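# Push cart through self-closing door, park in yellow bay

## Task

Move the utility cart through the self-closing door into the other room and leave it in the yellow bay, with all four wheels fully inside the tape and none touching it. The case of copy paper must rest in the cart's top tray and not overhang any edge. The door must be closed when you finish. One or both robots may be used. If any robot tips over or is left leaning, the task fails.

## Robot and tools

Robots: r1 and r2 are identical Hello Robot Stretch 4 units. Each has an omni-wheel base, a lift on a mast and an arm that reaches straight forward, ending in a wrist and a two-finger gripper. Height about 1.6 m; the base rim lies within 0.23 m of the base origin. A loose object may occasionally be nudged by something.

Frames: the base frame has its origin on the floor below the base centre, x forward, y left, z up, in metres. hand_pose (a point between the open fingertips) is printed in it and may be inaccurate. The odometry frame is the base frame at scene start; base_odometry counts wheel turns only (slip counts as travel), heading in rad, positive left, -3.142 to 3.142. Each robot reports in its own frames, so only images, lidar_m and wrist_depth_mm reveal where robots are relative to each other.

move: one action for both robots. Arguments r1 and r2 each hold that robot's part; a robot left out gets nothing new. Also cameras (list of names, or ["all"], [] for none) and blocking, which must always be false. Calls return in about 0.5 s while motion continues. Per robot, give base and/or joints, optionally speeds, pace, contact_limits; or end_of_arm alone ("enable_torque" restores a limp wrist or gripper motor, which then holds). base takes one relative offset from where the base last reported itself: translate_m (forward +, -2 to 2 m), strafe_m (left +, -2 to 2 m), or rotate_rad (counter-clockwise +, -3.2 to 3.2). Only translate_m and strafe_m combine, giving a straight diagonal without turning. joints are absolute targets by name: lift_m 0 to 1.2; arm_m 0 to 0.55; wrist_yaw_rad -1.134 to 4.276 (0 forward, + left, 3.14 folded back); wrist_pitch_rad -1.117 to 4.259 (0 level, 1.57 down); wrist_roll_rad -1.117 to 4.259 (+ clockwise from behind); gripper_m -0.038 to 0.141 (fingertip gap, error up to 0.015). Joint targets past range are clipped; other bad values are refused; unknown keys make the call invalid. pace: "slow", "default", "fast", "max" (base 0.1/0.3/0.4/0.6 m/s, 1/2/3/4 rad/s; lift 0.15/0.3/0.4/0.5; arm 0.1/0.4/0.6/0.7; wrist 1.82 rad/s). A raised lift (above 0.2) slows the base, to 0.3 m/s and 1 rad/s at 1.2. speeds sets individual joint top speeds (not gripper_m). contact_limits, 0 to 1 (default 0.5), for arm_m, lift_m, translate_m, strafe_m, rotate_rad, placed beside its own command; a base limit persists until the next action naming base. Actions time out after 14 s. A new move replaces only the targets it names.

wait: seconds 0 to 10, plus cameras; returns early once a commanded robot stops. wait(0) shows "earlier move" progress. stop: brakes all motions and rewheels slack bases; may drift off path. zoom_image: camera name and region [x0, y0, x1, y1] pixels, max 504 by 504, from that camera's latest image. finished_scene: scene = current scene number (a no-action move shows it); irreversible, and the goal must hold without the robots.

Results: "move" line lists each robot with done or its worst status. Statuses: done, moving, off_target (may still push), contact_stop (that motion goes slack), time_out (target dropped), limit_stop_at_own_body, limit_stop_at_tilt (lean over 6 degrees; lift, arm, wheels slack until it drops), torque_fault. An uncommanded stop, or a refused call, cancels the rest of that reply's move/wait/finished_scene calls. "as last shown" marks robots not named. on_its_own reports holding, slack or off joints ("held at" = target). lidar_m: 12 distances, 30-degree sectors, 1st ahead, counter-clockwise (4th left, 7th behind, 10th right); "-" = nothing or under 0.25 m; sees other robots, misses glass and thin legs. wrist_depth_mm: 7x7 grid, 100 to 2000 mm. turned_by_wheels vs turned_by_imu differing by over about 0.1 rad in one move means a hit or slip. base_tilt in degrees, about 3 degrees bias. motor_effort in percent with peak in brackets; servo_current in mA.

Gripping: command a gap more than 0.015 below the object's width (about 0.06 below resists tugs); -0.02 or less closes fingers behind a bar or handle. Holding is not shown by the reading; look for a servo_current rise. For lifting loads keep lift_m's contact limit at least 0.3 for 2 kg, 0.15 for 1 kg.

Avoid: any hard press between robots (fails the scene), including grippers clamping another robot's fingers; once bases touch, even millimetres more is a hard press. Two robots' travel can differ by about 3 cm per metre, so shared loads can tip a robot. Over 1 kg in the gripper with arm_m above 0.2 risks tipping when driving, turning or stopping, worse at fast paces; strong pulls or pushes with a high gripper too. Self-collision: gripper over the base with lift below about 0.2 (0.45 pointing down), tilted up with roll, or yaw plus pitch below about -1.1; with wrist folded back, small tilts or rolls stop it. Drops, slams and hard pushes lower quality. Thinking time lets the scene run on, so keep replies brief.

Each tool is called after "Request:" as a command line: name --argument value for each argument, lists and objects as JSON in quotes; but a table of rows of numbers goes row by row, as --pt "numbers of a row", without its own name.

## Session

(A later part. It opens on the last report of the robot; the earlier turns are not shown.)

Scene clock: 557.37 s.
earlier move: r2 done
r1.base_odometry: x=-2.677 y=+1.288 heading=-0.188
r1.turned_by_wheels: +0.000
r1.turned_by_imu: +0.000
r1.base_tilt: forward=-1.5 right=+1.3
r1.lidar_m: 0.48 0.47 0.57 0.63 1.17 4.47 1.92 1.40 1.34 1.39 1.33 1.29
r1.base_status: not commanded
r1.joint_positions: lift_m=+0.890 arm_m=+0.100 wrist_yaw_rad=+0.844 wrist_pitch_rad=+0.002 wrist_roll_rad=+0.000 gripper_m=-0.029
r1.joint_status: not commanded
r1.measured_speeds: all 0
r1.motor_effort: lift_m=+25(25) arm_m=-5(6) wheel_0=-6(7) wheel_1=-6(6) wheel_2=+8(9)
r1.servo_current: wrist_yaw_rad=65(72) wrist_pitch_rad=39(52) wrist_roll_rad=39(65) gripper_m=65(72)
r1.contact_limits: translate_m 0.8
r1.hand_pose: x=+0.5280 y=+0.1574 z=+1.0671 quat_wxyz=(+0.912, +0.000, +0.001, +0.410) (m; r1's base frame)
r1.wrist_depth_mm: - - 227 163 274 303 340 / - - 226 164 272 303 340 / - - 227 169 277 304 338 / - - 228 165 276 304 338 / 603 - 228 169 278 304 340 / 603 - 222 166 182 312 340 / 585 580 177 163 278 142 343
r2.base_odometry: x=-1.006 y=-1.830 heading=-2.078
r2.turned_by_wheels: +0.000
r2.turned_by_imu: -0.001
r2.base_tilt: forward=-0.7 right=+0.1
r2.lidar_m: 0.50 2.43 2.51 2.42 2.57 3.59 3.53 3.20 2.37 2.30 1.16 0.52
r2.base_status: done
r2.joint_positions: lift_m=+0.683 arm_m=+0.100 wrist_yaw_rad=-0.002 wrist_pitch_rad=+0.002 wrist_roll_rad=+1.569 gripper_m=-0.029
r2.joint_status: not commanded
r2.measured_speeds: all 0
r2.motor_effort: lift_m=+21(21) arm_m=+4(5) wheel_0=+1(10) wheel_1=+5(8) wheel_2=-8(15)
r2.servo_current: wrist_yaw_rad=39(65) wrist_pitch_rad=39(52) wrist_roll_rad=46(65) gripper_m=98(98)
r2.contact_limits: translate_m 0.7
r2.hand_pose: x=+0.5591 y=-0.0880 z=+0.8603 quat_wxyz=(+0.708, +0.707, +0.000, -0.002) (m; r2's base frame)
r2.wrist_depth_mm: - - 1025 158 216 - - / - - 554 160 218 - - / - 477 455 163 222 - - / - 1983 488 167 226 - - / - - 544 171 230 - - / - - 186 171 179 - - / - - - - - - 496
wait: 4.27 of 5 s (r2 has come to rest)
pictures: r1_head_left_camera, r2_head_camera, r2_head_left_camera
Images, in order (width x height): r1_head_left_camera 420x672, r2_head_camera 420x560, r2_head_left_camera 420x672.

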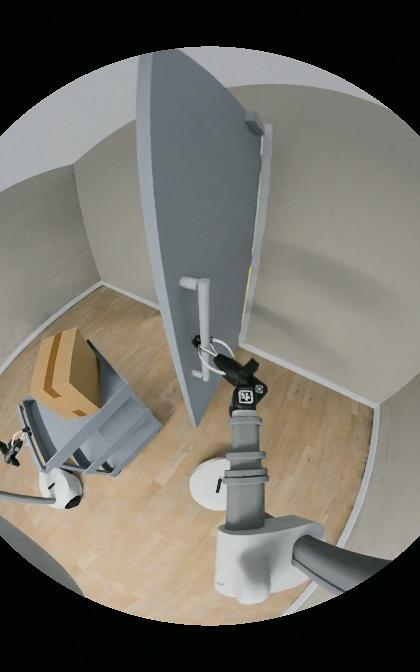

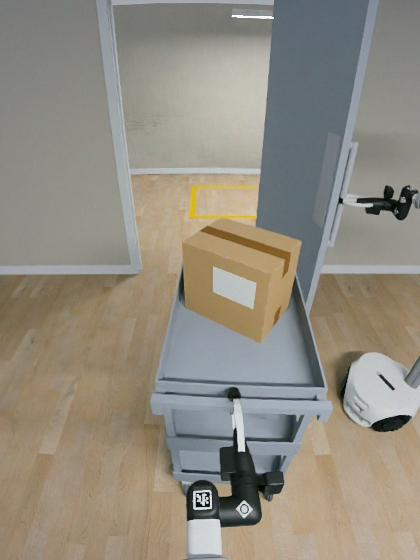

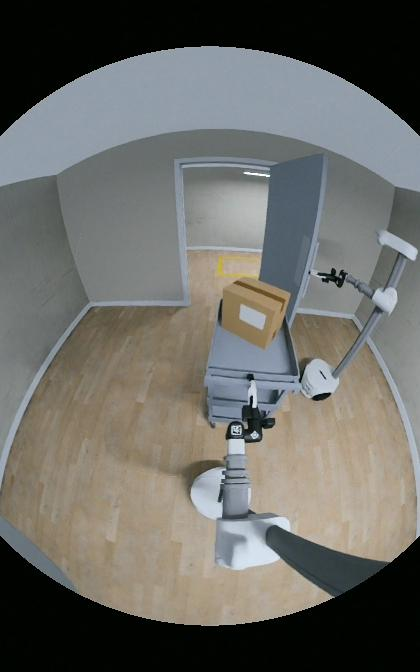

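Request:
move --blocking false --r2 '{"base":{"translate_m":0.05,"strafe_m":-0.08},"pace":"slow","contact_limits":{"translate_m":0.7}}'

Request:
wait --seconds 3

Request:
move --blocking false --r2 '{"base":{"translate_m":0.38,"strafe_m":0.02},"pace":"slow","contact_limits":{"translate_m":0.7}}'

Request:
wait --seconds 5 --cameras '["r2_head_left_camera","r2_head_camera","r1_head_left_camera"]'

Scene clock: 566.83 s.
move: r2 moving
r1: as last shown
r1.lidar_m: 0.50 0.49 0.57 0.62 1.15 4.47 1.92 1.37 1.33 1.34 1.36 1.28
r1.motor_effort: lift_m=+25(25) arm_m=-5(6) wheel_0=-6(7) wheel_1=-6(6) wheel_2=+8(8)
r1.servo_current: wrist_yaw_rad=65(65) wrist_pitch_rad=39(46) wrist_roll_rad=59(59) gripper_m=65(72)
r1.contact_limits: translate_m 0.8
r1.wrist_depth_mm: - - 225 164 277 303 338 / - - 225 164 272 304 338 / - - 227 168 276 303 338 / - - 228 165 276 304 340 / 597 654 228 169 277 304 340 / 597 778 222 166 183 310 343 / 591 574 177 164 279 143 342
r2.base_odometry: x=-1.018 y=-1.831 heading=-2.078
r2.turned_by_wheels: +0.000
r2.turned_by_imu: +0.000
r2.base_tilt: forward=-0.7 right=+0.1
r2.lidar_m: 0.50 2.45 2.53 2.46 2.59 3.62 3.54 3.17 2.37 2.29 1.17 0.51
r2.base_status: translate_m moving; strafe_m moving
r2.joint_positions: lift_m=+0.683 arm_m=+0.100 wrist_yaw_rad=-0.002 wrist_pitch_rad=+0.002 wrist_roll_rad=+1.569 gripper_m=-0.029
r2.joint_status: not commanded
r2.measured_speeds: translate_m=+0.027 strafe_m=-0.040 rotate_rad=+0.001 lift_m=+0.000 arm_m=+0.000 wrist_yaw_rad=+0.000 wrist_pitch_rad=+0.000 wrist_roll_rad=+0.000
r2.motor_effort: lift_m=+21(21) arm_m=+4(4) wheel_0=+9(10) wheel_1=-5(6) wheel_2=-10(12)
r2.servo_current: wrist_yaw_rad=46(46) wrist_pitch_rad=33(46) wrist_roll_rad=39(52) gripper_m=98(98)
r2.contact_limits: translate_m 0.7
r2.hand_pose: x=+0.5591 y=-0.0880 z=+0.8603 quat_wxyz=(+0.708, +0.707, +0.000, -0.002) (m; r2's base frame)
r2.wrist_depth_mm: - - 1008 157 213 - - / - - 554 159 217 - - / - 477 452 163 222 - - / - 1983 480 165 226 - - / - - 549 169 230 - - / - - 186 171 179 - - / - - - - - - 496

Scene clock: 568.57 s.
earlier move: r2 done
r1.base_odometry: x=-2.677 y=+1.288 heading=-0.188
r1.turned_by_wheels: +0.000
r1.turned_by_imu: +0.000
r1.base_tilt: forward=-1.5 right=+1.3
r1.lidar_m: 0.49 0.49 0.57 0.59 1.07 4.47 1.91 1.39 1.33 1.36 1.34 1.29
r1.base_status: not commanded
r1.joint_positions: lift_m=+0.890 arm_m=+0.100 wrist_yaw_rad=+0.844 wrist_pitch_rad=+0.002 wrist_roll_rad=+0.000 gripper_m=-0.029
r1.joint_status: not commanded
r1.measured_speeds: all 0
r1.motor_effort: lift_m=+25(25) arm_m=-5(6) wheel_0=-7(7) wheel_1=-6(6) wheel_2=+8(8)
r1.servo_current: wrist_yaw_rad=39(78) wrist_pitch_rad=46(46) wrist_roll_rad=72(72) gripper_m=72(72)
r1.contact_limits: translate_m 0.8
r1.hand_pose: x=+0.5280 y=+0.1574 z=+1.0671 quat_wxyz=(+0.912, +0.000, +0.001, +0.410) (m; r1's base frame)
r1.wrist_depth_mm: - - 225 164 274 303 340 / - - 227 164 271 304 338 / - - 227 168 276 304 340 / - - 229 165 278 304 338 / 539 609 226 169 278 307 340 / 544 627 223 166 183 309 342 / 539 603 177 163 278 143 342
r2.base_odometry: x=-1.099 y=-1.835 heading=-2.078
r2.turned_by_wheels: +0.001
r2.turned_by_imu: +0.001
r2.base_tilt: forward=-0.7 right=+0.1
r2.lidar_m: 0.49 2.37 2.63 2.52 2.64 3.67 3.59 3.10 2.29 2.21 1.09 0.53
r2.base_status: done
r2.joint_positions: lift_m=+0.683 arm_m=+0.100 wrist_yaw_rad=+0.002 wrist_pitch_rad=+0.002 wrist_roll_rad=+1.569 gripper_m=-0.029
r2.joint_status: not commanded
r2.measured_speeds: all 0
r2.motor_effort: lift_m=+21(21) arm_m=+4(5) wheel_0=+8(14) wheel_1=-4(7) wheel_2=-3(12)
r2.servo_current: wrist_yaw_rad=39(52) wrist_pitch_rad=33(46) wrist_roll_rad=39(52) gripper_m=91(98)
r2.contact_limits: translate_m 0.7
r2.hand_pose: x=+0.5594 y=-0.0869 z=+0.8603 quat_wxyz=(+0.708, +0.707, +0.001, +0.000) (m; r2's base frame)
r2.wrist_depth_mm: - 946 946 166 224 - - / - - - 167 226 - - / - 559 492 168 227 - - / - 1921 473 170 229 - - / - - 530 171 231 842 - / - - 186 172 180 - - / - - - - 235 - 504
wait: 1.73 of 3 s (r2 has come to rest)

Scene clock: 569.07 s.
move: r2 moving
r1: as last shown
r1.base_tilt: forward=-1.5 right=+1.2
r1.lidar_m: 0.48 0.48 0.56 0.60 1.07 4.48 1.93 1.40 1.34 1.39 1.34 1.29
r1.motor_effort: lift_m=+25(25) arm_m=-5(6) wheel_0=-6(7) wheel_1=-6(6) wheel_2=+8(9)
r1.servo_current: wrist_yaw_rad=33(72) wrist_pitch_rad=39(52) wrist_roll_rad=33(72) gripper_m=65(72)
r1.contact_limits: translate_m 0.8
r1.wrist_depth_mm: - - 226 164 276 303 338 / - - 227 164 272 306 340 / - - 226 169 277 303 336 / - - 229 165 278 306 338 / 530 216 228 168 277 306 340 / 530 597 222 166 183 312 340 / 512 597 178 163 279 143 343
r2.base_odometry: x=-1.105 y=-1.846 heading=-2.078
r2.turned_by_wheels: +0.000
r2.turned_by_imu: +0.000
r2.base_tilt: forward=-0.7 right=+0.1
r2.lidar_m: 0.50 2.36 2.60 2.51 2.65 3.70 3.64 3.08 2.30 2.23 1.07 0.53
r2.base_status: translate_m moving; strafe_m moving
r2.joint_positions: lift_m=+0.683 arm_m=+0.100 wrist_yaw_rad=+0.002 wrist_pitch_rad=+0.002 wrist_roll_rad=+1.569 gripper_m=-0.029
r2.joint_status: not commanded
r2.measured_speeds: translate_m=+0.049 strafe_m=+0.003 rotate_rad=-0.003 lift_m=+0.000 arm_m=+0.000 wrist_yaw_rad=-0.004 wrist_pitch_rad=+0.000 wrist_roll_rad=+0.000
r2.motor_effort: lift_m=+21(21) arm_m=+4(4) wheel_0=+6(12) wheel_1=+8(8) wheel_2=-13(13)
r2.servo_current: wrist_yaw_rad=46(59) wrist_pitch_rad=46(46) wrist_roll_rad=46(46) gripper_m=91(98)
r2.contact_limits: translate_m 0.7
r2.hand_pose: x=+0.5594 y=-0.0869 z=+0.8603 quat_wxyz=(+0.708, +0.707, +0.001, +0.000) (m; r2's base frame)
r2.wrist_depth_mm: - - 946 168 227 1576 1160 / - - 976 169 229 - - / - 544 504 170 229 842 - / - 1863 473 171 231 820 - / - - 521 172 232 842 - / - - 187 172 179 - - / - - - - - - 512

Scene clock: 573.67 s.
earlier move: r2 done
r1.base_odometry: x=-2.677 y=+1.288 heading=-0.188
r1.turned_by_wheels: +0.000
r1.turned_by_imu: +0.000
r1.base_tilt: forward=-1.5 right=+1.3
r1.lidar_m: 0.48 0.50 0.55 0.80 4.68 4.46 1.92 1.38 1.33 1.38 1.36 1.28
r1.base_status: not commanded
r1.joint_positions: lift_m=+0.890 arm_m=+0.100 wrist_yaw_rad=+0.844 wrist_pitch_rad=+0.002 wrist_roll_rad=+0.000 gripper_m=-0.029
r1.joint_status: not commanded
r1.measured_speeds: all 0
r1.motor_effort: lift_m=+25(25) arm_m=-5(6) wheel_0=-6(7) wheel_1=-6(6) wheel_2=+8(9)
r1.servo_current: wrist_yaw_rad=52(85) wrist_pitch_rad=39(52) wrist_roll_rad=52(72) gripper_m=65(72)
r1.contact_limits: translate_m 0.8
r1.hand_pose: x=+0.5280 y=+0.1574 z=+1.0671 quat_wxyz=(+0.912, +0.000, +0.001, +0.410) (m; r1's base frame)
r1.wrist_depth_mm: - - 226 164 276 301 338 / - - 226 164 272 303 340 / - - 226 168 277 304 338 / - - 228 165 276 303 342 / - 469 228 169 277 304 340 / - 473 222 167 183 312 340 / - 473 177 164 278 142 343
r2.base_odometry: x=-1.266 y=-2.177 heading=-2.078
r2.turned_by_wheels: +0.000
r2.turned_by_imu: -0.001
r2.base_tilt: forward=-0.7 right=+0.0
r2.lidar_m: 0.51 1.98 2.58 2.46 2.63 3.71 4.03 3.11 2.35 2.24 0.88 0.49
r2.base_status: done
r2.joint_positions: lift_m=+0.683 arm_m=+0.100 wrist_yaw_rad=-0.002 wrist_pitch_rad=+0.002 wrist_roll_rad=+1.569 gripper_m=-0.029
r2.joint_status: not commanded
r2.measured_speeds: all 0
r2.motor_effort: lift_m=+21(21) arm_m=+4(5) wheel_0=+1(12) wheel_1=+3(8) wheel_2=-7(14)
r2.servo_current: wrist_yaw_rad=46(65) wrist_pitch_rad=39(46) wrist_roll_rad=46(59) gripper_m=98(104)
r2.contact_limits: translate_m 0.7
r2.hand_pose: x=+0.5591 y=-0.0881 z=+0.8603 quat_wxyz=(+0.708, +0.707, +0.000, -0.002) (m; r2's base frame)
r2.wrist_depth_mm: - - - 150 206 - - / - 504 525 154 211 759 - / 1618 455 452 158 217 - - / 1576 - 500 161 224 - - / - - 569 168 229 - - / - - 186 171 179 1708 - / 1618 146 - - - - 488
wait: 4.60 of 5 s (r2 has come to rest)
pictures: r1_head_left_camera, r2_head_camera, r2_head_left_camera
Images, in order (width x height): r1_head_left_camera 420x672, r2_head_camera 420x560, r2_head_left_camera 420x672.

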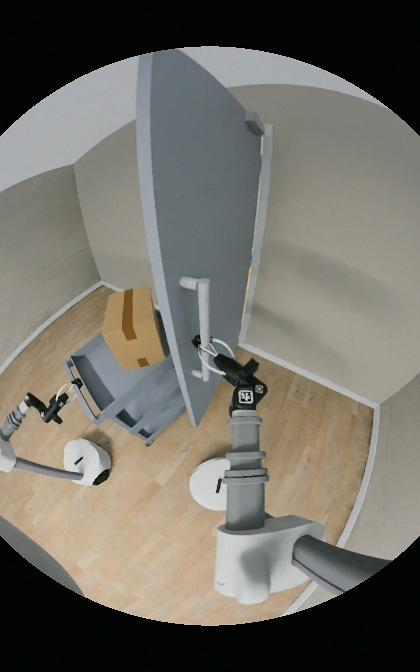

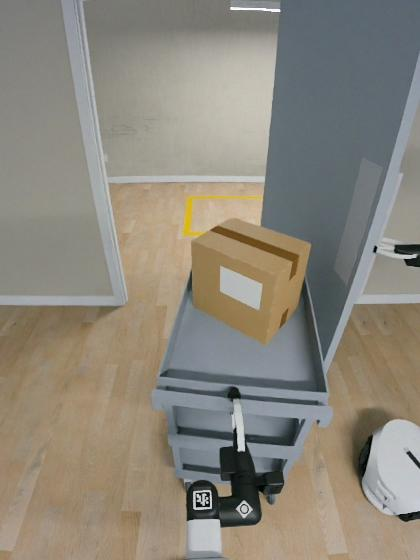

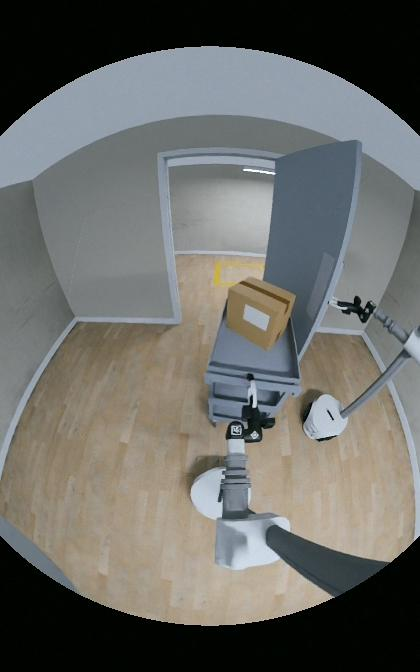

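Request:
move --blocking false --r2 '{"base":{"translate_m":-0.5,"strafe_m":-0.02},"pace":"slow","contact_limits":{"translate_m":0.7}}'

Request:
wait --seconds 7

Request:
move --blocking false --r2 '{"base":{"strafe_m":-0.14},"pace":"slow","contact_limits":{"strafe_m":0.7}}'

Request:
wait --seconds 3 --cameras '["r2_head_camera"]'

Scene clock: 601.90 s.
move: r2 moving
r1: as last shown
r1.lidar_m: 0.48 0.49 0.56 0.80 4.65 4.46 1.94 1.39 1.32 1.38 1.33 1.29
r1.motor_effort: lift_m=+25(25) arm_m=-5(6) wheel_0=-6(7) wheel_1=-6(6) wheel_2=+8(8)
r1.servo_current: wrist_yaw_rad=52(59) wrist_pitch_rad=39(46) wrist_roll_rad=39(72) gripper_m=72(72)
r1.contact_limits: translate_m 0.8
r1.wrist_depth_mm: - - 225 163 276 303 338 / - - 227 164 273 303 338 / - - 227 168 274 303 340 / - - 227 165 278 304 338 / - 459 227 169 278 304 340 / - 466 223 166 182 312 342 / 676 462 177 164 279 143 343
r2.base_odometry: x=-1.261 y=-2.166 heading=-2.078
r2.turned_by_wheels: +0.000
r2.turned_by_imu: +0.000
r2.base_tilt: forward=-0.7 right=+0.1
r2.lidar_m: 0.52 1.99 2.59 2.48 2.64 3.72 4.03 3.13 2.34 2.25 0.88 0.50
r2.base_status: translate_m moving; strafe_m moving
r2.joint_positions: lift_m=+0.683 arm_m=+0.100 wrist_yaw_rad=-0.002 wrist_pitch_rad=+0.002 wrist_roll_rad=+1.569 gripper_m=-0.029
r2.joint_status: not commanded
r2.measured_speeds: translate_m=-0.047 strafe_m=-0.003 rotate_rad=+0.002 lift_m=+0.000 arm_m=+0.000 wrist_yaw_rad=+0.000 wrist_pitch_rad=+0.000 wrist_roll_rad=+0.000
r2.motor_effort: lift_m=+21(21) arm_m=+4(4) wheel_0=-7(8) wheel_1=-9(9) wheel_2=+10(10)
r2.servo_current: wrist_yaw_rad=46(59) wrist_pitch_rad=46(52) wrist_roll_rad=52(59) gripper_m=98(98)
r2.contact_limits: translate_m 0.7
r2.hand_pose: x=+0.5591 y=-0.0881 z=+0.8603 quat_wxyz=(+0.708, +0.707, +0.000, -0.002) (m; r2's base frame)
r2.wrist_depth_mm: - - - 151 207 - - / - 504 525 154 212 759 - / 1618 455 449 158 218 - - / - - 500 163 224 - - / - - 569 169 229 - - / 1661 - 186 172 179 1756 - / 1618 145 - - 243 - 492

Scene clock: 607.70 s.
earlier move: r2 done
r1.base_odometry: x=-2.677 y=+1.288 heading=-0.188
r1.turned_by_wheels: +0.000
r1.turned_by_imu: +0.000
r1.base_tilt: forward=-1.5 right=+1.3
r1.lidar_m: 0.46 0.49 0.49 0.54 1.02 4.46 1.95 1.38 1.33 1.37 1.36 1.28
r1.base_status: not commanded
r1.joint_positions: lift_m=+0.890 arm_m=+0.100 wrist_yaw_rad=+0.844 wrist_pitch_rad=+0.002 wrist_roll_rad=+0.000 gripper_m=-0.029
r1.joint_status: not commanded
r1.measured_speeds: all 0
r1.motor_effort: lift_m=+25(25) arm_m=-5(6) wheel_0=-6(7) wheel_1=-6(6) wheel_2=+8(8)
r1.servo_current: wrist_yaw_rad=65(78) wrist_pitch_rad=46(52) wrist_roll_rad=65(72) gripper_m=59(72)
r1.contact_limits: translate_m 0.8
r1.hand_pose: x=+0.5280 y=+0.1574 z=+1.0671 quat_wxyz=(+0.912, +0.000, +0.001, +0.410) (m; r1's base frame)
r1.wrist_depth_mm: - - 226 163 277 303 338 / - - 225 164 271 304 338 / - - 227 168 276 303 338 / - - 228 166 277 304 338 / - - 228 170 277 304 340 / - - 222 166 183 310 340 / 564 - 177 163 281 143 342
r2.base_odometry: x=-1.041 y=-1.730 heading=-2.078
r2.turned_by_wheels: +0.001
r2.turned_by_imu: +0.002
r2.base_tilt: forward=-0.7 right=+0.1
r2.lidar_m: 0.50 2.48 2.60 2.52 2.65 3.53 3.46 3.09 2.29 2.21 1.20 0.53
r2.base_status: done
r2.joint_positions: lift_m=+0.683 arm_m=+0.100 wrist_yaw_rad=+0.003 wrist_pitch_rad=+0.002 wrist_roll_rad=+1.569 gripper_m=-0.029
r2.joint_status: not commanded
r2.measured_speeds: all 0
r2.motor_effort: lift_m=+21(21) arm_m=+4(5) wheel_0=-2(14) wheel_1=-3(9) wheel_2=+6(14)
r2.servo_current: wrist_yaw_rad=52(65) wrist_pitch_rad=39(52) wrist_roll_rad=46(65) gripper_m=91(98)
r2.contact_limits: translate_m 0.7
r2.hand_pose: x=+0.5595 y=-0.0865 z=+0.8603 quat_wxyz=(+0.708, +0.707, +0.002, +0.000) (m; r2's base frame)
r2.wrist_depth_mm: - - - 154 211 1537 - / - 564 559 157 216 - - / - 452 452 160 218 - - / - - 492 164 225 - - / - - 559 168 229 - - / - - 186 172 179 - - / - - - - 240 - 480
wait: 5.80 of 7 s (r2 has come to rest)

Scene clock: 608.20 s.
move: r2 moving
r1: as last shown
r1.lidar_m: 0.48 0.44 0.51 0.54 0.81 4.47 1.93 1.38 1.33 1.38 1.38 1.29
r1.motor_effort: lift_m=+25(25) arm_m=-5(5) wheel_0=-6(6) wheel_1=-6(6) wheel_2=+8(8)
r1.servo_current: wrist_yaw_rad=65(65) wrist_pitch_rad=39(52) wrist_roll_rad=59(72) gripper_m=65(65)
r1.contact_limits: translate_m 0.8
r1.wrist_depth_mm: - - 226 163 277 301 338 / - - 227 164 273 303 338 / - - 227 168 277 303 338 / - - 228 164 277 304 338 / - - 228 169 277 306 338 / - - 222 166 183 310 342 / 564 - 177 163 281 143 343
r2.base_odometry: x=-1.054 y=-1.723 heading=-2.077
r2.turned_by_wheels: +0.000
r2.turned_by_imu: +0.000
r2.base_tilt: forward=-0.7 right=+0.1
r2.lidar_m: 0.49 2.52 2.62 2.53 2.66 3.54 3.49 3.04 2.31 2.21 1.20 0.51
r2.base_status: strafe_m moving
r2.joint_positions: lift_m=+0.683 arm_m=+0.100 wrist_yaw_rad=+0.003 wrist_pitch_rad=+0.002 wrist_roll_rad=+1.569 gripper_m=-0.029
r2.joint_status: not commanded
r2.measured_speeds: translate_m=+0.000 strafe_m=-0.057 rotate_rad=-0.001 lift_m=+0.000 arm_m=+0.000 wrist_yaw_rad=+0.000 wrist_pitch_rad=+0.000 wrist_roll_rad=+0.000
r2.motor_effort: lift_m=+21(21) arm_m=+4(5) wheel_0=+13(13) wheel_1=-8(8) wheel_2=+0(6)
r2.servo_current: wrist_yaw_rad=46(59) wrist_pitch_rad=33(46) wrist_roll_rad=39(52) gripper_m=91(91)
r2.contact_limits: strafe_m 0.7
r2.hand_pose: x=+0.5595 y=-0.0865 z=+0.8603 quat_wxyz=(+0.708, +0.707, +0.002, +0.000) (m; r2's base frame)
r2.wrist_depth_mm: - - 1078 155 211 1537 - / - - 569 158 215 - - / - 466 455 161 220 - - / - - 488 165 225 - - / - - 554 169 230 - - / - - 186 172 180 - - / - - - - - - 492

Scene clock: 610.23 s.
earlier move: r2 done
r1.base_odometry: x=-2.677 y=+1.288 heading=-0.188
r1.turned_by_wheels: +0.000
r1.turned_by_imu: +0.000
r1.base_tilt: forward=-1.5 right=+1.3
r1.lidar_m: 0.46 0.47 0.47 0.49 0.61 4.47 1.92 1.40 1.34 1.38 1.34 1.29
r1.base_status: not commanded
r1.joint_positions: lift_m=+0.890 arm_m=+0.100 wrist_yaw_rad=+0.844 wrist_pitch_rad=+0.002 wrist_roll_rad=+0.000 gripper_m=-0.029
r1.joint_status: not commanded
r1.measured_speeds: all 0
r1.motor_effort: lift_m=+25(25) arm_m=-5(6) wheel_0=-6(7) wheel_1=-6(6) wheel_2=+8(8)
r1.servo_current: wrist_yaw_rad=39(78) wrist_pitch_rad=33(52) wrist_roll_rad=46(78) gripper_m=65(72)
r1.contact_limits: translate_m 0.8
r1.hand_pose: x=+0.5280 y=+0.1574 z=+1.0671 quat_wxyz=(+0.912, +0.000, +0.001, +0.410) (m; r1's base frame)
r1.wrist_depth_mm: - - 224 164 277 301 340 / - - 226 164 272 304 340 / - - 227 168 277 303 338 / - - 228 165 277 303 338 / - - 227 169 277 304 342 / - - 222 167 183 310 340 / 627 - 177 163 279 143 342
r2.base_odometry: x=-1.163 y=-1.662 heading=-2.077
r2.turned_by_wheels: +0.000
r2.turned_by_imu: +0.000
r2.base_tilt: forward=-0.7 right=+0.0
r2.lidar_m: 0.49 2.51 2.74 2.66 2.82 3.56 3.48 2.90 2.14 2.08 1.19 0.55
r2.base_status: done
r2.joint_positions: lift_m=+0.683 arm_m=+0.100 wrist_yaw_rad=+0.003 wrist_pitch_rad=+0.002 wrist_roll_rad=+1.569 gripper_m=-0.029
r2.joint_status: not commanded
r2.measured_speeds: all 0
r2.motor_effort: lift_m=+21(21) arm_m=+4(5) wheel_0=+5(16) wheel_1=-3(8) wheel_2=+0(6)
r2.servo_current: wrist_yaw_rad=46(65) wrist_pitch_rad=46(46) wrist_roll_rad=46(65) gripper_m=85(104)
r2.contact_limits: strafe_m 0.7
r2.hand_pose: x=+0.5595 y=-0.0865 z=+0.8603 quat_wxyz=(+0.708, +0.707, +0.002, +0.000) (m; r2's base frame)
r2.wrist_depth_mm: - - 1060 183 245 1708 1229 / - - - 181 241 1661 525 / - - 615 180 239 820 - / - - 469 235 236 842 - / - - 500 175 235 788 - / - - 186 172 179 - - / - - 591 - 229 - -
wait: 2.03 of 3 s (r2 has come to rest)
pictures: r2_head_camera
Images, in order (width x height): r2_head_camera 420x560.

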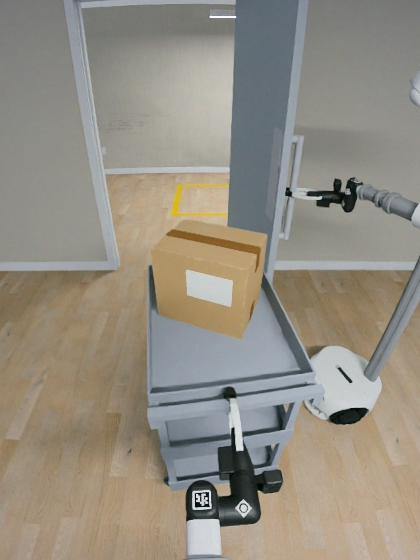

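Request:
move --blocking false --r2 '{"base":{"translate_m":0.55,"strafe_m":0.13},"pace":"slow","contact_limits":{"translate_m":0.7}}'

Request:
wait --seconds 8 --cameras '["r2_head_camera","r1_head_left_camera"]'

Scene clock: 614.77 s.
move: r2 moving
r1: as last shown
r1.lidar_m: 0.48 0.49 0.47 0.47 0.62 4.47 1.94 1.37 1.33 1.38 1.36 1.29
r1.motor_effort: lift_m=+24(25) arm_m=-6(6) wheel_0=-5(7) wheel_1=-6(6) wheel_2=+9(9)
r1.servo_current: wrist_yaw_rad=59(65) wrist_pitch_rad=39(46) wrist_roll_rad=39(65) gripper_m=65(72)
r1.contact_limits: translate_m 0.8
r1.wrist_depth_mm: - - 225 163 276 304 338 / - - 226 164 272 303 336 / - - 228 169 277 304 338 / - - 227 165 278 307 338 / - - 228 169 276 304 342 / - - 222 166 183 314 342 / 591 - 177 164 277 143 343
r2.base_odometry: x=-1.167 y=-1.674 heading=-2.077
r2.turned_by_wheels: +0.000
r2.turned_by_imu: +0.000
r2.base_tilt: forward=-0.7 right=+0.1
r2.lidar_m: 0.49 2.47 2.76 2.67 2.81 3.53 3.46 2.87 2.17 2.08 1.16 0.54
r2.base_status: translate_m moving; strafe_m moving
r2.joint_positions: lift_m=+0.683 arm_m=+0.100 wrist_yaw_rad=+0.002 wrist_pitch_rad=+0.002 wrist_roll_rad=+1.569 gripper_m=-0.029
r2.joint_status: not commanded
r2.measured_speeds: translate_m=+0.049 strafe_m=+0.011 rotate_rad=+0.000 lift_m=+0.000 arm_m=+0.000 wrist_yaw_rad=-0.010 wrist_pitch_rad=+0.000 wrist_roll_rad=+0.000
r2.motor_effort: lift_m=+21(21) arm_m=+4(4) wheel_0=+6(8) wheel_1=+7(10) wheel_2=-14(14)
r2.servo_current: wrist_yaw_rad=52(59) wrist_pitch_rad=46(52) wrist_roll_rad=39(59) gripper_m=91(104)
r2.contact_limits: translate_m 0.7
r2.hand_pose: x=+0.5594 y=-0.0870 z=+0.8603 quat_wxyz=(+0.708, +0.707, +0.001, +0.000) (m; r2's base frame)
r2.wrist_depth_mm: - - 1042 187 248 1661 1182 / - - - 183 245 1661 517 / - - 597 180 241 831 - / - - 469 178 237 831 - / - - 496 175 234 768 - / - - 186 172 178 - - / - - 585 - 226 - -

Scene clock: 621.17 s.
earlier move: r2 done
r1.base_odometry: x=-2.677 y=+1.288 heading=-0.188
r1.turned_by_wheels: +0.000
r1.turned_by_imu: +0.000
r1.base_tilt: forward=-1.5 right=+1.2
r1.lidar_m: 0.48 0.49 0.54 0.75 4.66 4.48 1.95 1.39 1.33 1.39 1.33 1.27
r1.base_status: not commanded
r1.joint_positions: lift_m=+0.890 arm_m=+0.100 wrist_yaw_rad=+0.844 wrist_pitch_rad=+0.002 wrist_roll_rad=+0.000 gripper_m=-0.029
r1.joint_status: not commanded
r1.measured_speeds: all 0
r1.motor_effort: lift_m=+25(25) arm_m=-5(6) wheel_0=-6(7) wheel_1=-6(6) wheel_2=+8(9)
r1.servo_current: wrist_yaw_rad=59(78) wrist_pitch_rad=39(52) wrist_roll_rad=59(65) gripper_m=59(72)
r1.contact_limits: translate_m 0.8
r1.hand_pose: x=+0.5280 y=+0.1574 z=+1.0671 quat_wxyz=(+0.912, +0.000, +0.001, +0.410) (m; r1's base frame)
r1.wrist_depth_mm: - - 227 164 276 303 338 / - - 227 164 272 301 338 / - - 227 169 276 303 336 / - - 227 165 277 303 340 / - - 228 169 278 304 342 / - - 223 167 183 310 342 / 668 215 177 163 279 143 340
r2.base_odometry: x=-1.317 y=-2.206 heading=-2.078
r2.turned_by_wheels: +0.000
r2.turned_by_imu: -0.001
r2.base_tilt: forward=-0.7 right=+0.1
r2.lidar_m: 0.46 1.95 2.59 2.52 2.66 3.72 4.05 3.07 2.30 2.21 0.80 0.51
r2.base_status: done
r2.joint_positions: lift_m=+0.683 arm_m=+0.100 wrist_yaw_rad=-0.002 wrist_pitch_rad=+0.002 wrist_roll_rad=+1.569 gripper_m=-0.029
r2.joint_status: not commanded
r2.measured_speeds: all 0
r2.motor_effort: lift_m=+21(21) arm_m=+4(4) wheel_0=+2(9) wheel_1=+3(10) wheel_2=-7(15)
r2.servo_current: wrist_yaw_rad=39(59) wrist_pitch_rad=33(52) wrist_roll_rad=52(65) gripper_m=91(104)
r2.contact_limits: translate_m 0.7
r2.hand_pose: x=+0.5591 y=-0.0879 z=+0.8603 quat_wxyz=(+0.708, +0.707, +0.000, -0.001) (m; r2's base frame)
r2.wrist_depth_mm: - - - 183 247 - - / - - - 181 242 - - / - - 554 179 239 831 - / - - 469 235 236 842 - / - - 500 175 234 - - / 1618 - 186 172 179 - - / 1576 - - - - - -
wait: 6.40 of 8 s (r2 has come to rest)
pictures: r1_head_left_camera, r2_head_camera
Images, in order (width x height): r1_head_left_camera 420x672, r2_head_camera 420x560.

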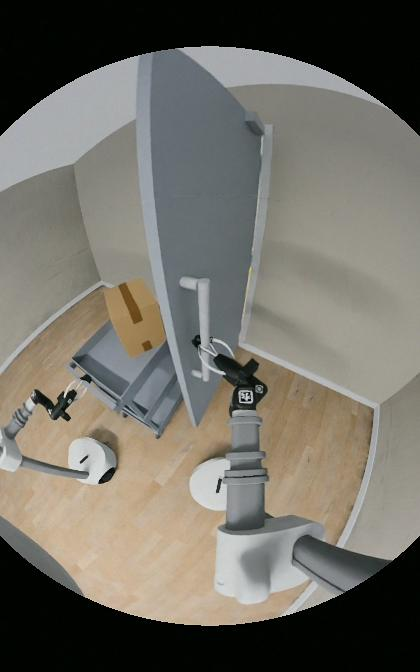

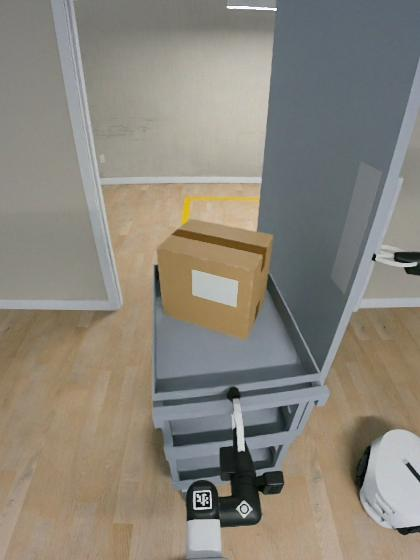

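Request:
move --blocking false --r2 '{"base":{"translate_m":0.4,"strafe_m":0.12},"pace":"slow","contact_limits":{"translate_m":0.6}}'

Request:
wait --seconds 6 --cameras '["r2_head_camera","r2_head_left_camera","r2_head_right_camera"]'

Scene clock: 630.03 s.
move: r2 moving
r1: as last shown
r1.base_tilt: forward=-1.5 right=+1.3
r1.lidar_m: 0.47 0.49 0.53 0.75 4.65 4.48 1.94 1.39 1.34 1.39 1.35 1.29
r1.motor_effort: lift_m=+25(25) arm_m=-5(6) wheel_0=-6(6) wheel_1=-6(6) wheel_2=+8(8)
r1.servo_current: wrist_yaw_rad=46(65) wrist_pitch_rad=39(46) wrist_roll_rad=52(65) gripper_m=59(72)
r1.contact_limits: translate_m 0.8
r1.wrist_depth_mm: - - 226 163 276 301 338 / - - 227 164 273 304 338 / - - 227 168 277 303 338 / - - 228 165 277 306 338 / - - 228 169 277 304 340 / - - 223 167 183 310 342 / - 215 177 163 278 143 342
r2.base_odometry: x=-1.319 y=-2.218 heading=-2.078
r2.turned_by_wheels: +0.000
r2.turned_by_imu: +0.000
r2.base_tilt: forward=-0.7 right=+0.1
r2.lidar_m: 0.48 1.91 2.60 2.52 2.65 3.74 4.10 3.05 2.32 2.24 0.81 0.53
r2.base_status: translate_m moving; strafe_m moving
r2.joint_positions: lift_m=+0.683 arm_m=+0.100 wrist_yaw_rad=-0.002 wrist_pitch_rad=+0.002 wrist_roll_rad=+1.569 gripper_m=-0.029
r2.joint_status: not commanded
r2.measured_speeds: translate_m=+0.049 strafe_m=+0.015 rotate_rad=-0.002 lift_m=+0.000 arm_m=+0.000 wrist_yaw_rad=-0.002 wrist_pitch_rad=+0.000 wrist_roll_rad=+0.000
r2.motor_effort: lift_m=+21(21) arm_m=+4(5) wheel_0=+3(7) wheel_1=+6(8) wheel_2=-15(15)
r2.servo_current: wrist_yaw_rad=39(52) wrist_pitch_rad=46(46) wrist_roll_rad=33(59) gripper_m=85(98)
r2.contact_limits: translate_m 0.6
r2.hand_pose: x=+0.5591 y=-0.0880 z=+0.8603 quat_wxyz=(+0.708, +0.707, +0.000, -0.001) (m; r2's base frame)
r2.wrist_depth_mm: - - - 183 245 - - / - - - 181 242 - - / - - 554 179 239 831 - / - - 473 236 236 842 - / - - 500 175 233 - - / 1618 - 186 172 179 - - / 1499 - - - - - -

Scene clock: 634.93 s.
earlier move: r2 done
r1.base_odometry: x=-2.677 y=+1.288 heading=-0.188
r1.turned_by_wheels: +0.000
r1.turned_by_imu: +0.000
r1.base_tilt: forward=-1.5 right=+1.3
r1.lidar_m: 0.47 0.48 0.81 0.85 4.68 4.47 1.94 1.39 1.31 1.37 1.33 1.28
r1.base_status: not commanded
r1.joint_positions: lift_m=+0.890 arm_m=+0.100 wrist_yaw_rad=+0.844 wrist_pitch_rad=+0.002 wrist_roll_rad=+0.000 gripper_m=-0.029
r1.joint_status: not commanded
r1.measured_speeds: all 0
r1.motor_effort: lift_m=+25(25) arm_m=-5(6) wheel_0=-6(7) wheel_1=-6(6) wheel_2=+8(8)
r1.servo_current: wrist_yaw_rad=33(78) wrist_pitch_rad=39(52) wrist_roll_rad=52(72) gripper_m=65(72)
r1.contact_limits: translate_m 0.8
r1.hand_pose: x=+0.5280 y=+0.1574 z=+1.0671 quat_wxyz=(+0.912, +0.000, +0.001, +0.410) (m; r1's base frame)
r1.wrist_depth_mm: - - 225 163 274 303 340 / - - 227 164 273 303 340 / - - 228 168 277 303 336 / - - 227 166 276 304 340 / - 768 229 169 277 306 342 / - 723 222 166 183 310 340 / - 683 177 163 278 143 342
r2.base_odometry: x=-1.406 y=-2.613 heading=-2.078
r2.turned_by_wheels: +0.000
r2.turned_by_imu: +0.000
r2.base_tilt: forward=-0.7 right=+0.1
r2.lidar_m: 0.50 1.55 2.12 2.37 2.53 3.52 - 3.27 2.43 0.79 0.73 0.51
r2.base_status: done
r2.joint_positions: lift_m=+0.683 arm_m=+0.100 wrist_yaw_rad=-0.003 wrist_pitch_rad=+0.002 wrist_roll_rad=+1.569 gripper_m=-0.029
r2.joint_status: not commanded
r2.measured_speeds: all 0
r2.motor_effort: lift_m=+21(21) arm_m=+4(5) wheel_0=+0(7) wheel_1=+4(8) wheel_2=-8(15)
r2.servo_current: wrist_yaw_rad=46(65) wrist_pitch_rad=33(52) wrist_roll_rad=59(65) gripper_m=91(98)
r2.contact_limits: translate_m 0.6
r2.hand_pose: x=+0.5590 y=-0.0882 z=+0.8603 quat_wxyz=(+0.708, +0.707, +0.000, -0.002) (m; r2's base frame)
r2.wrist_depth_mm: - - - 171 231 - - / - - - 172 231 715 - / - - 521 171 231 831 - / - - 469 232 232 831 - / - - 521 172 232 - - / - - 186 172 178 - - / - - - - - - 521
wait: 4.90 of 6 s (r2 has come to rest)
pictures: r2_head_camera, r2_head_left_camera, r2_head_right_camera
Images, in order (width x height): r2_head_camera 420x560, r2_head_left_camera 420x672, r2_head_right_camera 420x672.

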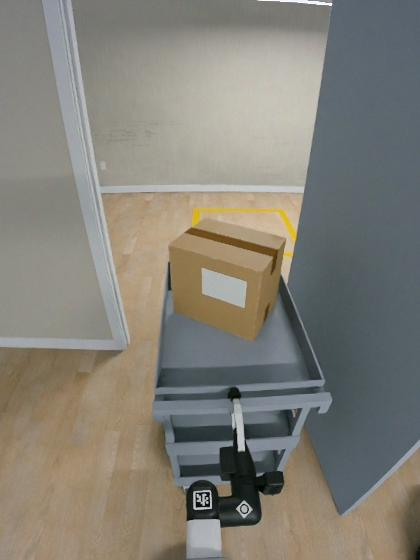

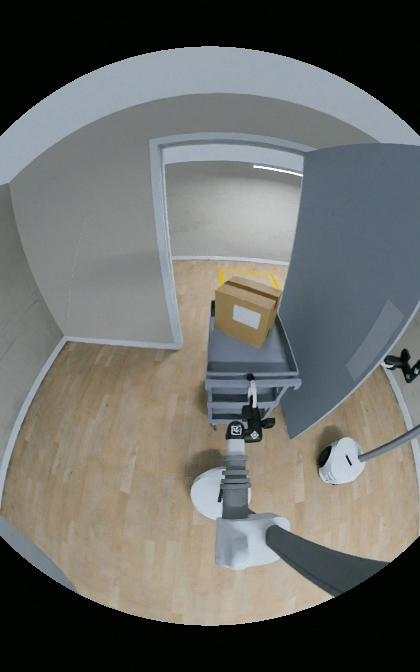

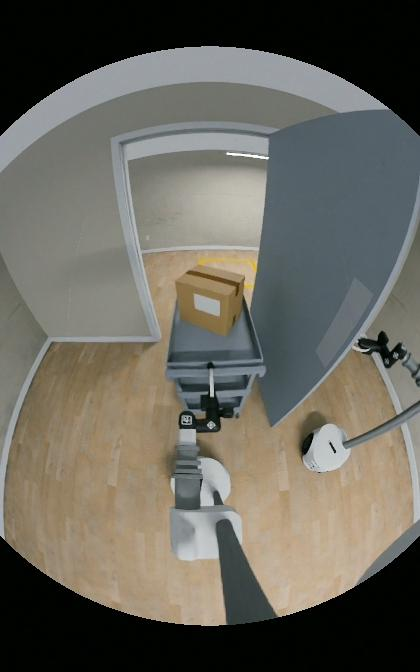

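Request:
move --blocking false --r2 '{"base":{"translate_m":0.35,"strafe_m":0.05},"pace":"slow","contact_limits":{"translate_m":0.5}}'

Request:
wait --seconds 6 --cameras '["r2_head_camera","r2_head_left_camera","r2_head_right_camera"]'

Scene clock: 642.73 s.
move: r2 moving
r1: as last shown
r1.base_tilt: forward=-1.6 right=+1.3
r1.lidar_m: 0.48 0.48 0.82 0.88 4.63 4.47 1.95 1.39 1.32 1.37 1.36 1.30
r1.motor_effort: lift_m=+25(25) arm_m=-5(5) wheel_0=-6(7) wheel_1=-6(6) wheel_2=+8(9)
r1.servo_current: wrist_yaw_rad=52(72) wrist_pitch_rad=46(52) wrist_roll_rad=52(65) gripper_m=65(72)
r1.contact_limits: translate_m 0.8
r1.wrist_depth_mm: - - 225 164 276 301 338 / - - 226 164 271 301 338 / - - 227 169 277 303 338 / - - 227 165 276 304 340 / - 768 227 169 277 306 340 / - 715 223 166 183 312 340 / - 647 177 163 279 143 343
r2.base_odometry: x=-1.410 y=-2.625 heading=-2.078
r2.turned_by_wheels: +0.000
r2.turned_by_imu: +0.000
r2.base_tilt: forward=-0.7 right=+0.1
r2.lidar_m: 0.49 1.51 2.12 2.38 2.52 3.49 - 3.28 2.43 0.79 0.72 0.52
r2.base_status: translate_m moving; strafe_m moving
r2.joint_positions: lift_m=+0.683 arm_m=+0.100 wrist_yaw_rad=-0.003 wrist_pitch_rad=+0.002 wrist_roll_rad=+1.569 gripper_m=-0.029
r2.joint_status: not commanded
r2.measured_speeds: translate_m=+0.049 strafe_m=+0.008 rotate_rad=-0.001 lift_m=+0.000 arm_m=+0.000 wrist_yaw_rad=+0.000 wrist_pitch_rad=+0.000 wrist_roll_rad=+0.000
r2.motor_effort: lift_m=+21(21) arm_m=+4(4) wheel_0=+3(6) wheel_1=+7(7) wheel_2=-13(14)
r2.servo_current: wrist_yaw_rad=46(65) wrist_pitch_rad=39(46) wrist_roll_rad=46(59) gripper_m=91(98)
r2.contact_limits: translate_m 0.5
r2.hand_pose: x=+0.5590 y=-0.0882 z=+0.8603 quat_wxyz=(+0.708, +0.707, +0.000, -0.002) (m; r2's base frame)
r2.wrist_depth_mm: - - - 171 230 - - / - - - 171 231 732 - / - - 521 172 230 831 - / - - 473 231 232 842 - / - - 517 171 231 - - / - - 185 172 179 - - / - - - - - - 517

Scene clock: 647.03 s.
earlier move: r2 done
r1.base_odometry: x=-2.677 y=+1.288 heading=-0.188
r1.turned_by_wheels: +0.000
r1.turned_by_imu: +0.000
r1.base_tilt: forward=-1.5 right=+1.3
r1.lidar_m: 0.47 0.47 0.87 3.52 4.66 4.47 1.91 1.40 1.33 1.37 1.37 1.29
r1.base_status: not commanded
r1.joint_positions: lift_m=+0.890 arm_m=+0.100 wrist_yaw_rad=+0.844 wrist_pitch_rad=+0.002 wrist_roll_rad=+0.000 gripper_m=-0.029
r1.joint_status: not commanded
r1.measured_speeds: all 0
r1.motor_effort: lift_m=+25(25) arm_m=-6(6) wheel_0=-6(7) wheel_1=-6(7) wheel_2=+8(9)
r1.servo_current: wrist_yaw_rad=59(72) wrist_pitch_rad=46(52) wrist_roll_rad=39(72) gripper_m=65(72)
r1.contact_limits: translate_m 0.8
r1.hand_pose: x=+0.5280 y=+0.1574 z=+1.0671 quat_wxyz=(+0.912, +0.000, +0.001, +0.410) (m; r1's base frame)
r1.wrist_depth_mm: - 216 225 163 277 301 338 / - 715 226 164 273 304 340 / - 699 226 168 277 303 336 / - 715 228 165 276 304 340 / 768 699 229 169 277 306 338 / - 723 222 167 183 309 342 / - 723 177 164 278 143 342
r2.base_odometry: x=-1.532 y=-2.944 heading=-2.078
r2.turned_by_wheels: +0.000
r2.turned_by_imu: +0.002
r2.base_tilt: forward=-0.7 right=+0.1
r2.lidar_m: 0.48 1.18 1.64 2.30 2.44 3.41 - 3.35 0.92 0.65 0.64 0.52
r2.base_status: done
r2.joint_positions: lift_m=+0.683 arm_m=+0.100 wrist_yaw_rad=-0.001 wrist_pitch_rad=+0.002 wrist_roll_rad=+1.569 gripper_m=-0.029
r2.joint_status: not commanded
r2.measured_speeds: all 0
r2.motor_effort: lift_m=+21(21) arm_m=+4(5) wheel_0=+5(13) wheel_1=+5(8) wheel_2=-5(14)
r2.servo_current: wrist_yaw_rad=52(65) wrist_pitch_rad=46(52) wrist_roll_rad=33(59) gripper_m=91(98)
r2.contact_limits: translate_m 0.5
r2.hand_pose: x=+0.5592 y=-0.0878 z=+0.8603 quat_wxyz=(+0.708, +0.707, +0.000, -0.001) (m; r2's base frame)
r2.wrist_depth_mm: - - - 168 228 1661 1138 / - - - 168 229 798 - / - - 500 170 229 820 - / - - 473 171 230 - - / - - 525 172 232 - - / - - 186 172 179 - - / - - - - - - 508
wait: 4.30 of 6 s (r2 has come to rest)
pictures: r2_head_camera, r2_head_left_camera, r2_head_right_camera
Images, in order (width x height): r2_head_camera 420x560, r2_head_left_camera 420x672, r2_head_right_camera 420x672.

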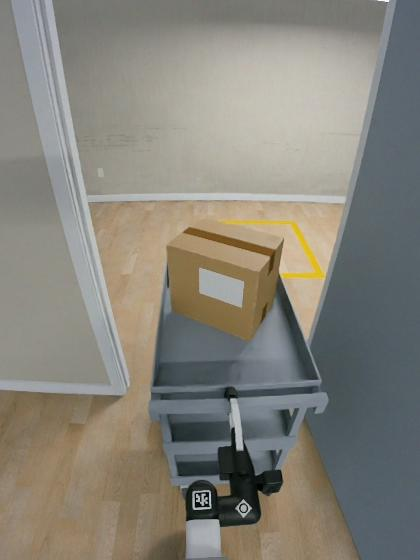

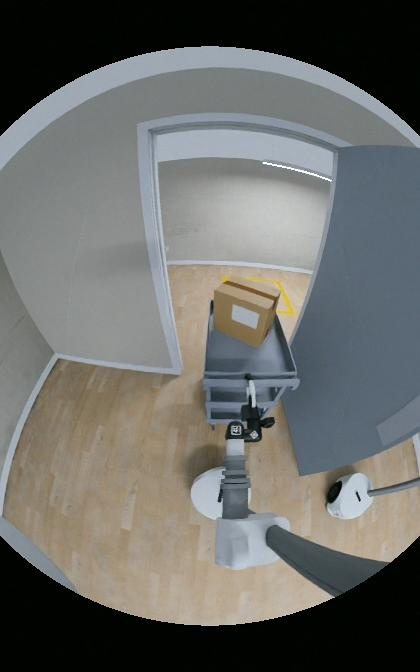

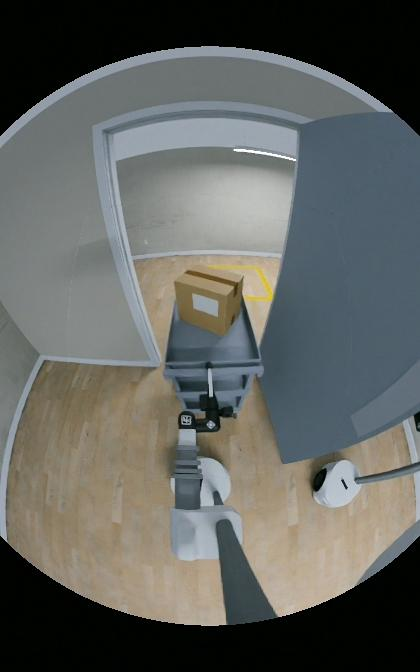

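Request:
move --blocking false --r2 '{"base":{"translate_m":0.45,"strafe_m":0.01},"pace":"slow","contact_limits":{"translate_m":0.5}}'

Request:
wait --seconds 6 --cameras '["r2_head_camera","r2_head_left_camera"]'

Scene clock: 652.27 s.
move: r2 moving
r1: as last shown
r1.lidar_m: 0.49 0.46 0.86 3.50 4.67 4.46 1.92 1.39 1.32 1.40 1.35 1.29
r1.motor_effort: lift_m=+25(25) arm_m=-5(5) wheel_0=-6(6) wheel_1=-6(6) wheel_2=+8(8)
r1.servo_current: wrist_yaw_rad=46(78) wrist_pitch_rad=39(59) wrist_roll_rad=46(65) gripper_m=59(72)
r1.contact_limits: translate_m 0.8
r1.wrist_depth_mm: - 216 225 163 276 301 340 / - 715 226 163 272 303 340 / - 715 228 168 277 304 338 / - 715 227 165 277 306 338 / - 683 227 169 277 304 340 / - 707 223 166 183 312 338 / - 723 177 164 278 143 342
r2.base_odometry: x=-1.538 y=-2.955 heading=-2.077
r2.turned_by_wheels: +0.001
r2.turned_by_imu: +0.001
r2.base_tilt: forward=-0.7 right=+0.1
r2.lidar_m: 0.51 1.19 1.63 2.30 2.43 3.40 - 3.34 0.90 0.63 0.65 0.53
r2.base_status: translate_m moving; strafe_m moving
r2.joint_positions: lift_m=+0.683 arm_m=+0.100 wrist_yaw_rad=-0.001 wrist_pitch_rad=+0.002 wrist_roll_rad=+1.569 gripper_m=-0.029
r2.joint_status: not commanded
r2.measured_speeds: translate_m=+0.050 strafe_m=+0.002 rotate_rad=+0.002 lift_m=+0.000 arm_m=+0.000 wrist_yaw_rad=+0.000 wrist_pitch_rad=+0.000 wrist_roll_rad=+0.000
r2.motor_effort: lift_m=+21(21) arm_m=+4(5) wheel_0=+9(10) wheel_1=+8(8) wheel_2=-11(12)
r2.servo_current: wrist_yaw_rad=46(59) wrist_pitch_rad=46(46) wrist_roll_rad=52(59) gripper_m=104(104)
r2.contact_limits: translate_m 0.5
r2.hand_pose: x=+0.5592 y=-0.0878 z=+0.8603 quat_wxyz=(+0.708, +0.707, +0.000, -0.001) (m; r2's base frame)
r2.wrist_depth_mm: - - - 168 228 1708 1160 / - - - 169 229 768 - / - - 500 170 229 831 - / - - 473 171 230 - - / - - 521 171 231 - - / - - 186 172 178 - - / - - - - - - 512

Scene clock: 657.53 s.
earlier move: r2 done
r1.base_odometry: x=-2.677 y=+1.288 heading=-0.188
r1.turned_by_wheels: +0.000
r1.turned_by_imu: +0.000
r1.base_tilt: forward=-1.5 right=+1.2
r1.lidar_m: 0.49 0.50 3.38 3.53 4.68 4.46 1.93 1.37 1.32 1.38 1.35 1.30
r1.base_status: not commanded
r1.joint_positions: lift_m=+0.890 arm_m=+0.100 wrist_yaw_rad=+0.844 wrist_pitch_rad=+0.002 wrist_roll_rad=+0.000 gripper_m=-0.029
r1.joint_status: not commanded
r1.measured_speeds: all 0
r1.motor_effort: lift_m=+25(25) arm_m=-5(6) wheel_0=-6(7) wheel_1=-6(6) wheel_2=+8(9)
r1.servo_current: wrist_yaw_rad=52(78) wrist_pitch_rad=39(59) wrist_roll_rad=52(72) gripper_m=65(72)
r1.contact_limits: translate_m 0.8
r1.hand_pose: x=+0.5280 y=+0.1574 z=+1.0671 quat_wxyz=(+0.912, +0.000, +0.001, +0.410) (m; r1's base frame)
r1.wrist_depth_mm: - - 226 164 276 303 340 / - - 227 164 273 304 338 / - - 228 168 277 304 336 / - - 229 164 277 304 338 / - - 227 168 276 306 338 / - - 222 167 183 310 340 / - - 177 163 279 143 342
r2.base_odometry: x=-1.741 y=-3.342 heading=-2.077
r2.turned_by_wheels: +0.000
r2.turned_by_imu: +0.002
r2.base_tilt: forward=-0.7 right=+0.0
r2.lidar_m: 0.46 0.79 0.99 2.30 2.42 3.40 - 3.40 0.67 0.61 0.63 0.53
r2.base_status: done
r2.joint_positions: lift_m=+0.683 arm_m=+0.100 wrist_yaw_rad=+0.000 wrist_pitch_rad=+0.002 wrist_roll_rad=+1.569 gripper_m=-0.029
r2.joint_status: not commanded
r2.measured_speeds: all 0
r2.motor_effort: lift_m=+21(21) arm_m=+4(5) wheel_0=+7(12) wheel_1=+6(9) wheel_2=-5(12)
r2.servo_current: wrist_yaw_rad=52(65) wrist_pitch_rad=46(52) wrist_roll_rad=46(65) gripper_m=98(104)
r2.contact_limits: translate_m 0.5
r2.hand_pose: x=+0.5593 y=-0.0873 z=+0.8603 quat_wxyz=(+0.708, +0.707, +0.001, -0.001) (m; r2's base frame)
r2.wrist_depth_mm: - - - 182 243 1708 1229 / - - - 180 241 1756 - / - - 591 178 237 820 - / - - 469 235 236 831 - / - - 500 175 234 778 - / - - 186 173 178 - - / - - 603 - 228 - -
wait: 5.27 of 6 s (r2 has come to rest)
pictures: r2_head_camera, r2_head_left_camera
Images, in order (width x height): r2_head_camera 420x560, r2_head_left_camera 420x672.

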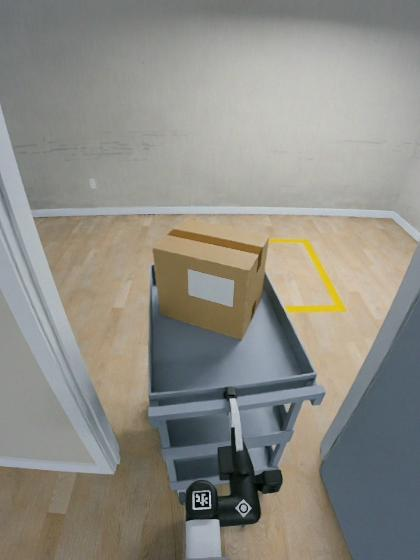

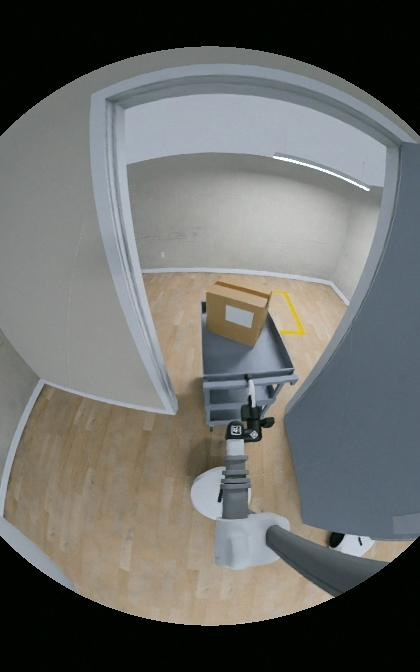

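Request:
move --blocking false --r2 '{"base":{"translate_m":0.5,"strafe_m":0.05},"pace":"slow","contact_limits":{"translate_m":0.5}}'

Request:
wait --seconds 7 --cameras '["r2_head_camera","r2_head_left_camera","r2_head_right_camera"]'

Scene clock: 663.93 s.
move: r2 moving
r1: as last shown
r1.base_tilt: forward=-1.5 right=+1.3
r1.lidar_m: 0.49 0.49 3.37 3.53 4.68 4.46 1.94 1.40 1.33 1.39 1.36 1.30
r1.motor_effort: lift_m=+25(25) arm_m=-5(6) wheel_0=-6(6) wheel_1=-6(6) wheel_2=+8(9)
r1.servo_current: wrist_yaw_rad=46(72) wrist_pitch_rad=39(46) wrist_roll_rad=46(59) gripper_m=65(72)
r1.contact_limits: translate_m 0.8
r1.wrist_depth_mm: - - 225 164 274 301 340 / - - 226 163 272 301 338 / - - 226 168 278 304 338 / - - 228 165 277 304 338 / - - 227 168 277 306 340 / - - 224 166 183 310 342 / - - 177 163 278 143 343
r2.base_odometry: x=-1.746 y=-3.353 heading=-2.077
r2.turned_by_wheels: +0.000
r2.turned_by_imu: +0.001
r2.base_tilt: forward=-0.7 right=+0.1
r2.lidar_m: 0.47 0.78 0.95 2.28 2.43 3.40 - 3.40 0.65 0.60 0.62 0.54
r2.base_status: translate_m moving; strafe_m moving
r2.joint_positions: lift_m=+0.683 arm_m=+0.100 wrist_yaw_rad=+0.000 wrist_pitch_rad=+0.002 wrist_roll_rad=+1.569 gripper_m=-0.029
r2.joint_status: not commanded
r2.measured_speeds: translate_m=+0.048 strafe_m=+0.005 rotate_rad=-0.002 lift_m=+0.000 arm_m=+0.000 wrist_yaw_rad=+0.000 wrist_pitch_rad=+0.000 wrist_roll_rad=+0.000
r2.motor_effort: lift_m=+21(21) arm_m=+4(4) wheel_0=+8(11) wheel_1=+8(8) wheel_2=-10(13)
r2.servo_current: wrist_yaw_rad=46(59) wrist_pitch_rad=39(46) wrist_roll_rad=59(59) gripper_m=98(98)
r2.contact_limits: translate_m 0.5
r2.hand_pose: x=+0.5593 y=-0.0873 z=+0.8603 quat_wxyz=(+0.708, +0.707, +0.001, -0.001) (m; r2's base frame)
r2.wrist_depth_mm: - - - 182 244 1708 1229 / - - - 181 240 1708 - / - - 603 178 240 831 - / - - 469 236 236 831 - / - - 500 175 233 778 - / - - 186 172 179 - - / - - 597 - 229 - -

Scene clock: 669.73 s.
earlier move: r2 done
r1.base_odometry: x=-2.677 y=+1.288 heading=-0.188
r1.turned_by_wheels: +0.000
r1.turned_by_imu: +0.000
r1.base_tilt: forward=-1.5 right=+1.3
r1.lidar_m: 0.47 0.48 3.40 3.52 4.67 4.47 1.96 1.37 1.33 1.38 1.37 1.27
r1.base_status: not commanded
r1.joint_positions: lift_m=+0.890 arm_m=+0.100 wrist_yaw_rad=+0.844 wrist_pitch_rad=+0.002 wrist_roll_rad=+0.000 gripper_m=-0.029
r1.joint_status: not commanded
r1.measured_speeds: all 0
r1.motor_effort: lift_m=+25(25) arm_m=-5(6) wheel_0=-6(7) wheel_1=-6(6) wheel_2=+8(9)
r1.servo_current: wrist_yaw_rad=52(78) wrist_pitch_rad=39(59) wrist_roll_rad=59(72) gripper_m=65(72)
r1.contact_limits: translate_m 0.8
r1.hand_pose: x=+0.5280 y=+0.1574 z=+1.0671 quat_wxyz=(+0.912, +0.000, +0.001, +0.410) (m; r1's base frame)
r1.wrist_depth_mm: - - 226 163 274 303 338 / - - 227 164 272 303 338 / - - 227 169 277 303 338 / - - 228 165 277 304 340 / - - 227 169 278 304 340 / - - 222 166 183 312 340 / - - 177 164 279 143 343
r2.base_odometry: x=-1.940 y=-3.803 heading=-2.077
r2.turned_by_wheels: -0.001
r2.turned_by_imu: +0.000
r2.base_tilt: forward=-0.7 right=+0.1
r2.lidar_m: 0.46 3.11 0.38 0.77 2.37 3.32 - 0.99 0.66 0.58 0.63 0.54
r2.base_status: done
r2.joint_positions: lift_m=+0.683 arm_m=+0.100 wrist_yaw_rad=-0.001 wrist_pitch_rad=+0.002 wrist_roll_rad=+1.569 gripper_m=-0.029
r2.joint_status: not commanded
r2.measured_speeds: all 0
r2.motor_effort: lift_m=+21(21) arm_m=+4(5) wheel_0=+2(11) wheel_1=+4(9) wheel_2=-8(13)
r2.servo_current: wrist_yaw_rad=46(59) wrist_pitch_rad=39(52) wrist_roll_rad=52(59) gripper_m=91(98)
r2.contact_limits: translate_m 0.5
r2.hand_pose: x=+0.5592 y=-0.0876 z=+0.8603 quat_wxyz=(+0.708, +0.707, +0.001, -0.001) (m; r2's base frame)
r2.wrist_depth_mm: - - - 196 258 1708 1182 / - - - 190 253 1708 525 / - - - 187 247 842 - / - - 473 181 241 842 - / - - 496 178 236 831 - / - - 186 172 180 - - / - - 554 - 225 - -
wait: 5.80 of 7 s (r2 has come to rest)
pictures: r2_head_camera, r2_head_left_camera, r2_head_right_camera
Images, in order (width x height): r2_head_camera 420x560, r2_head_left_camera 420x672, r2_head_right_camera 420x672.

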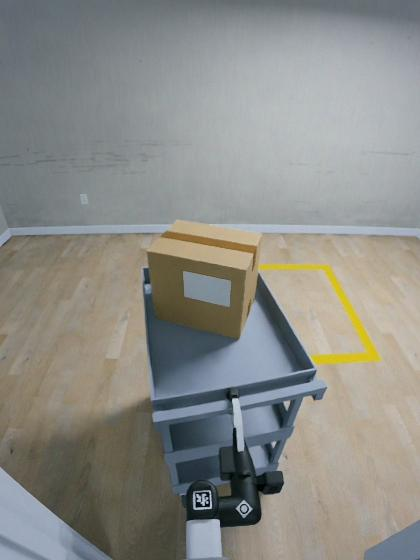

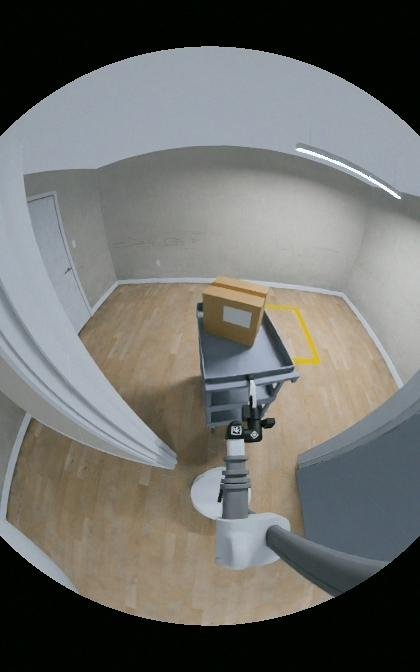

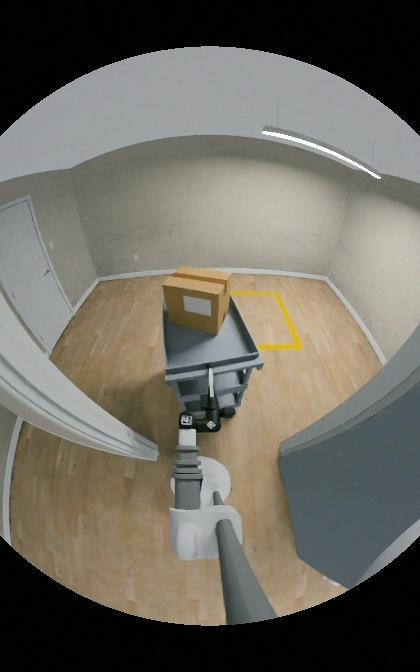

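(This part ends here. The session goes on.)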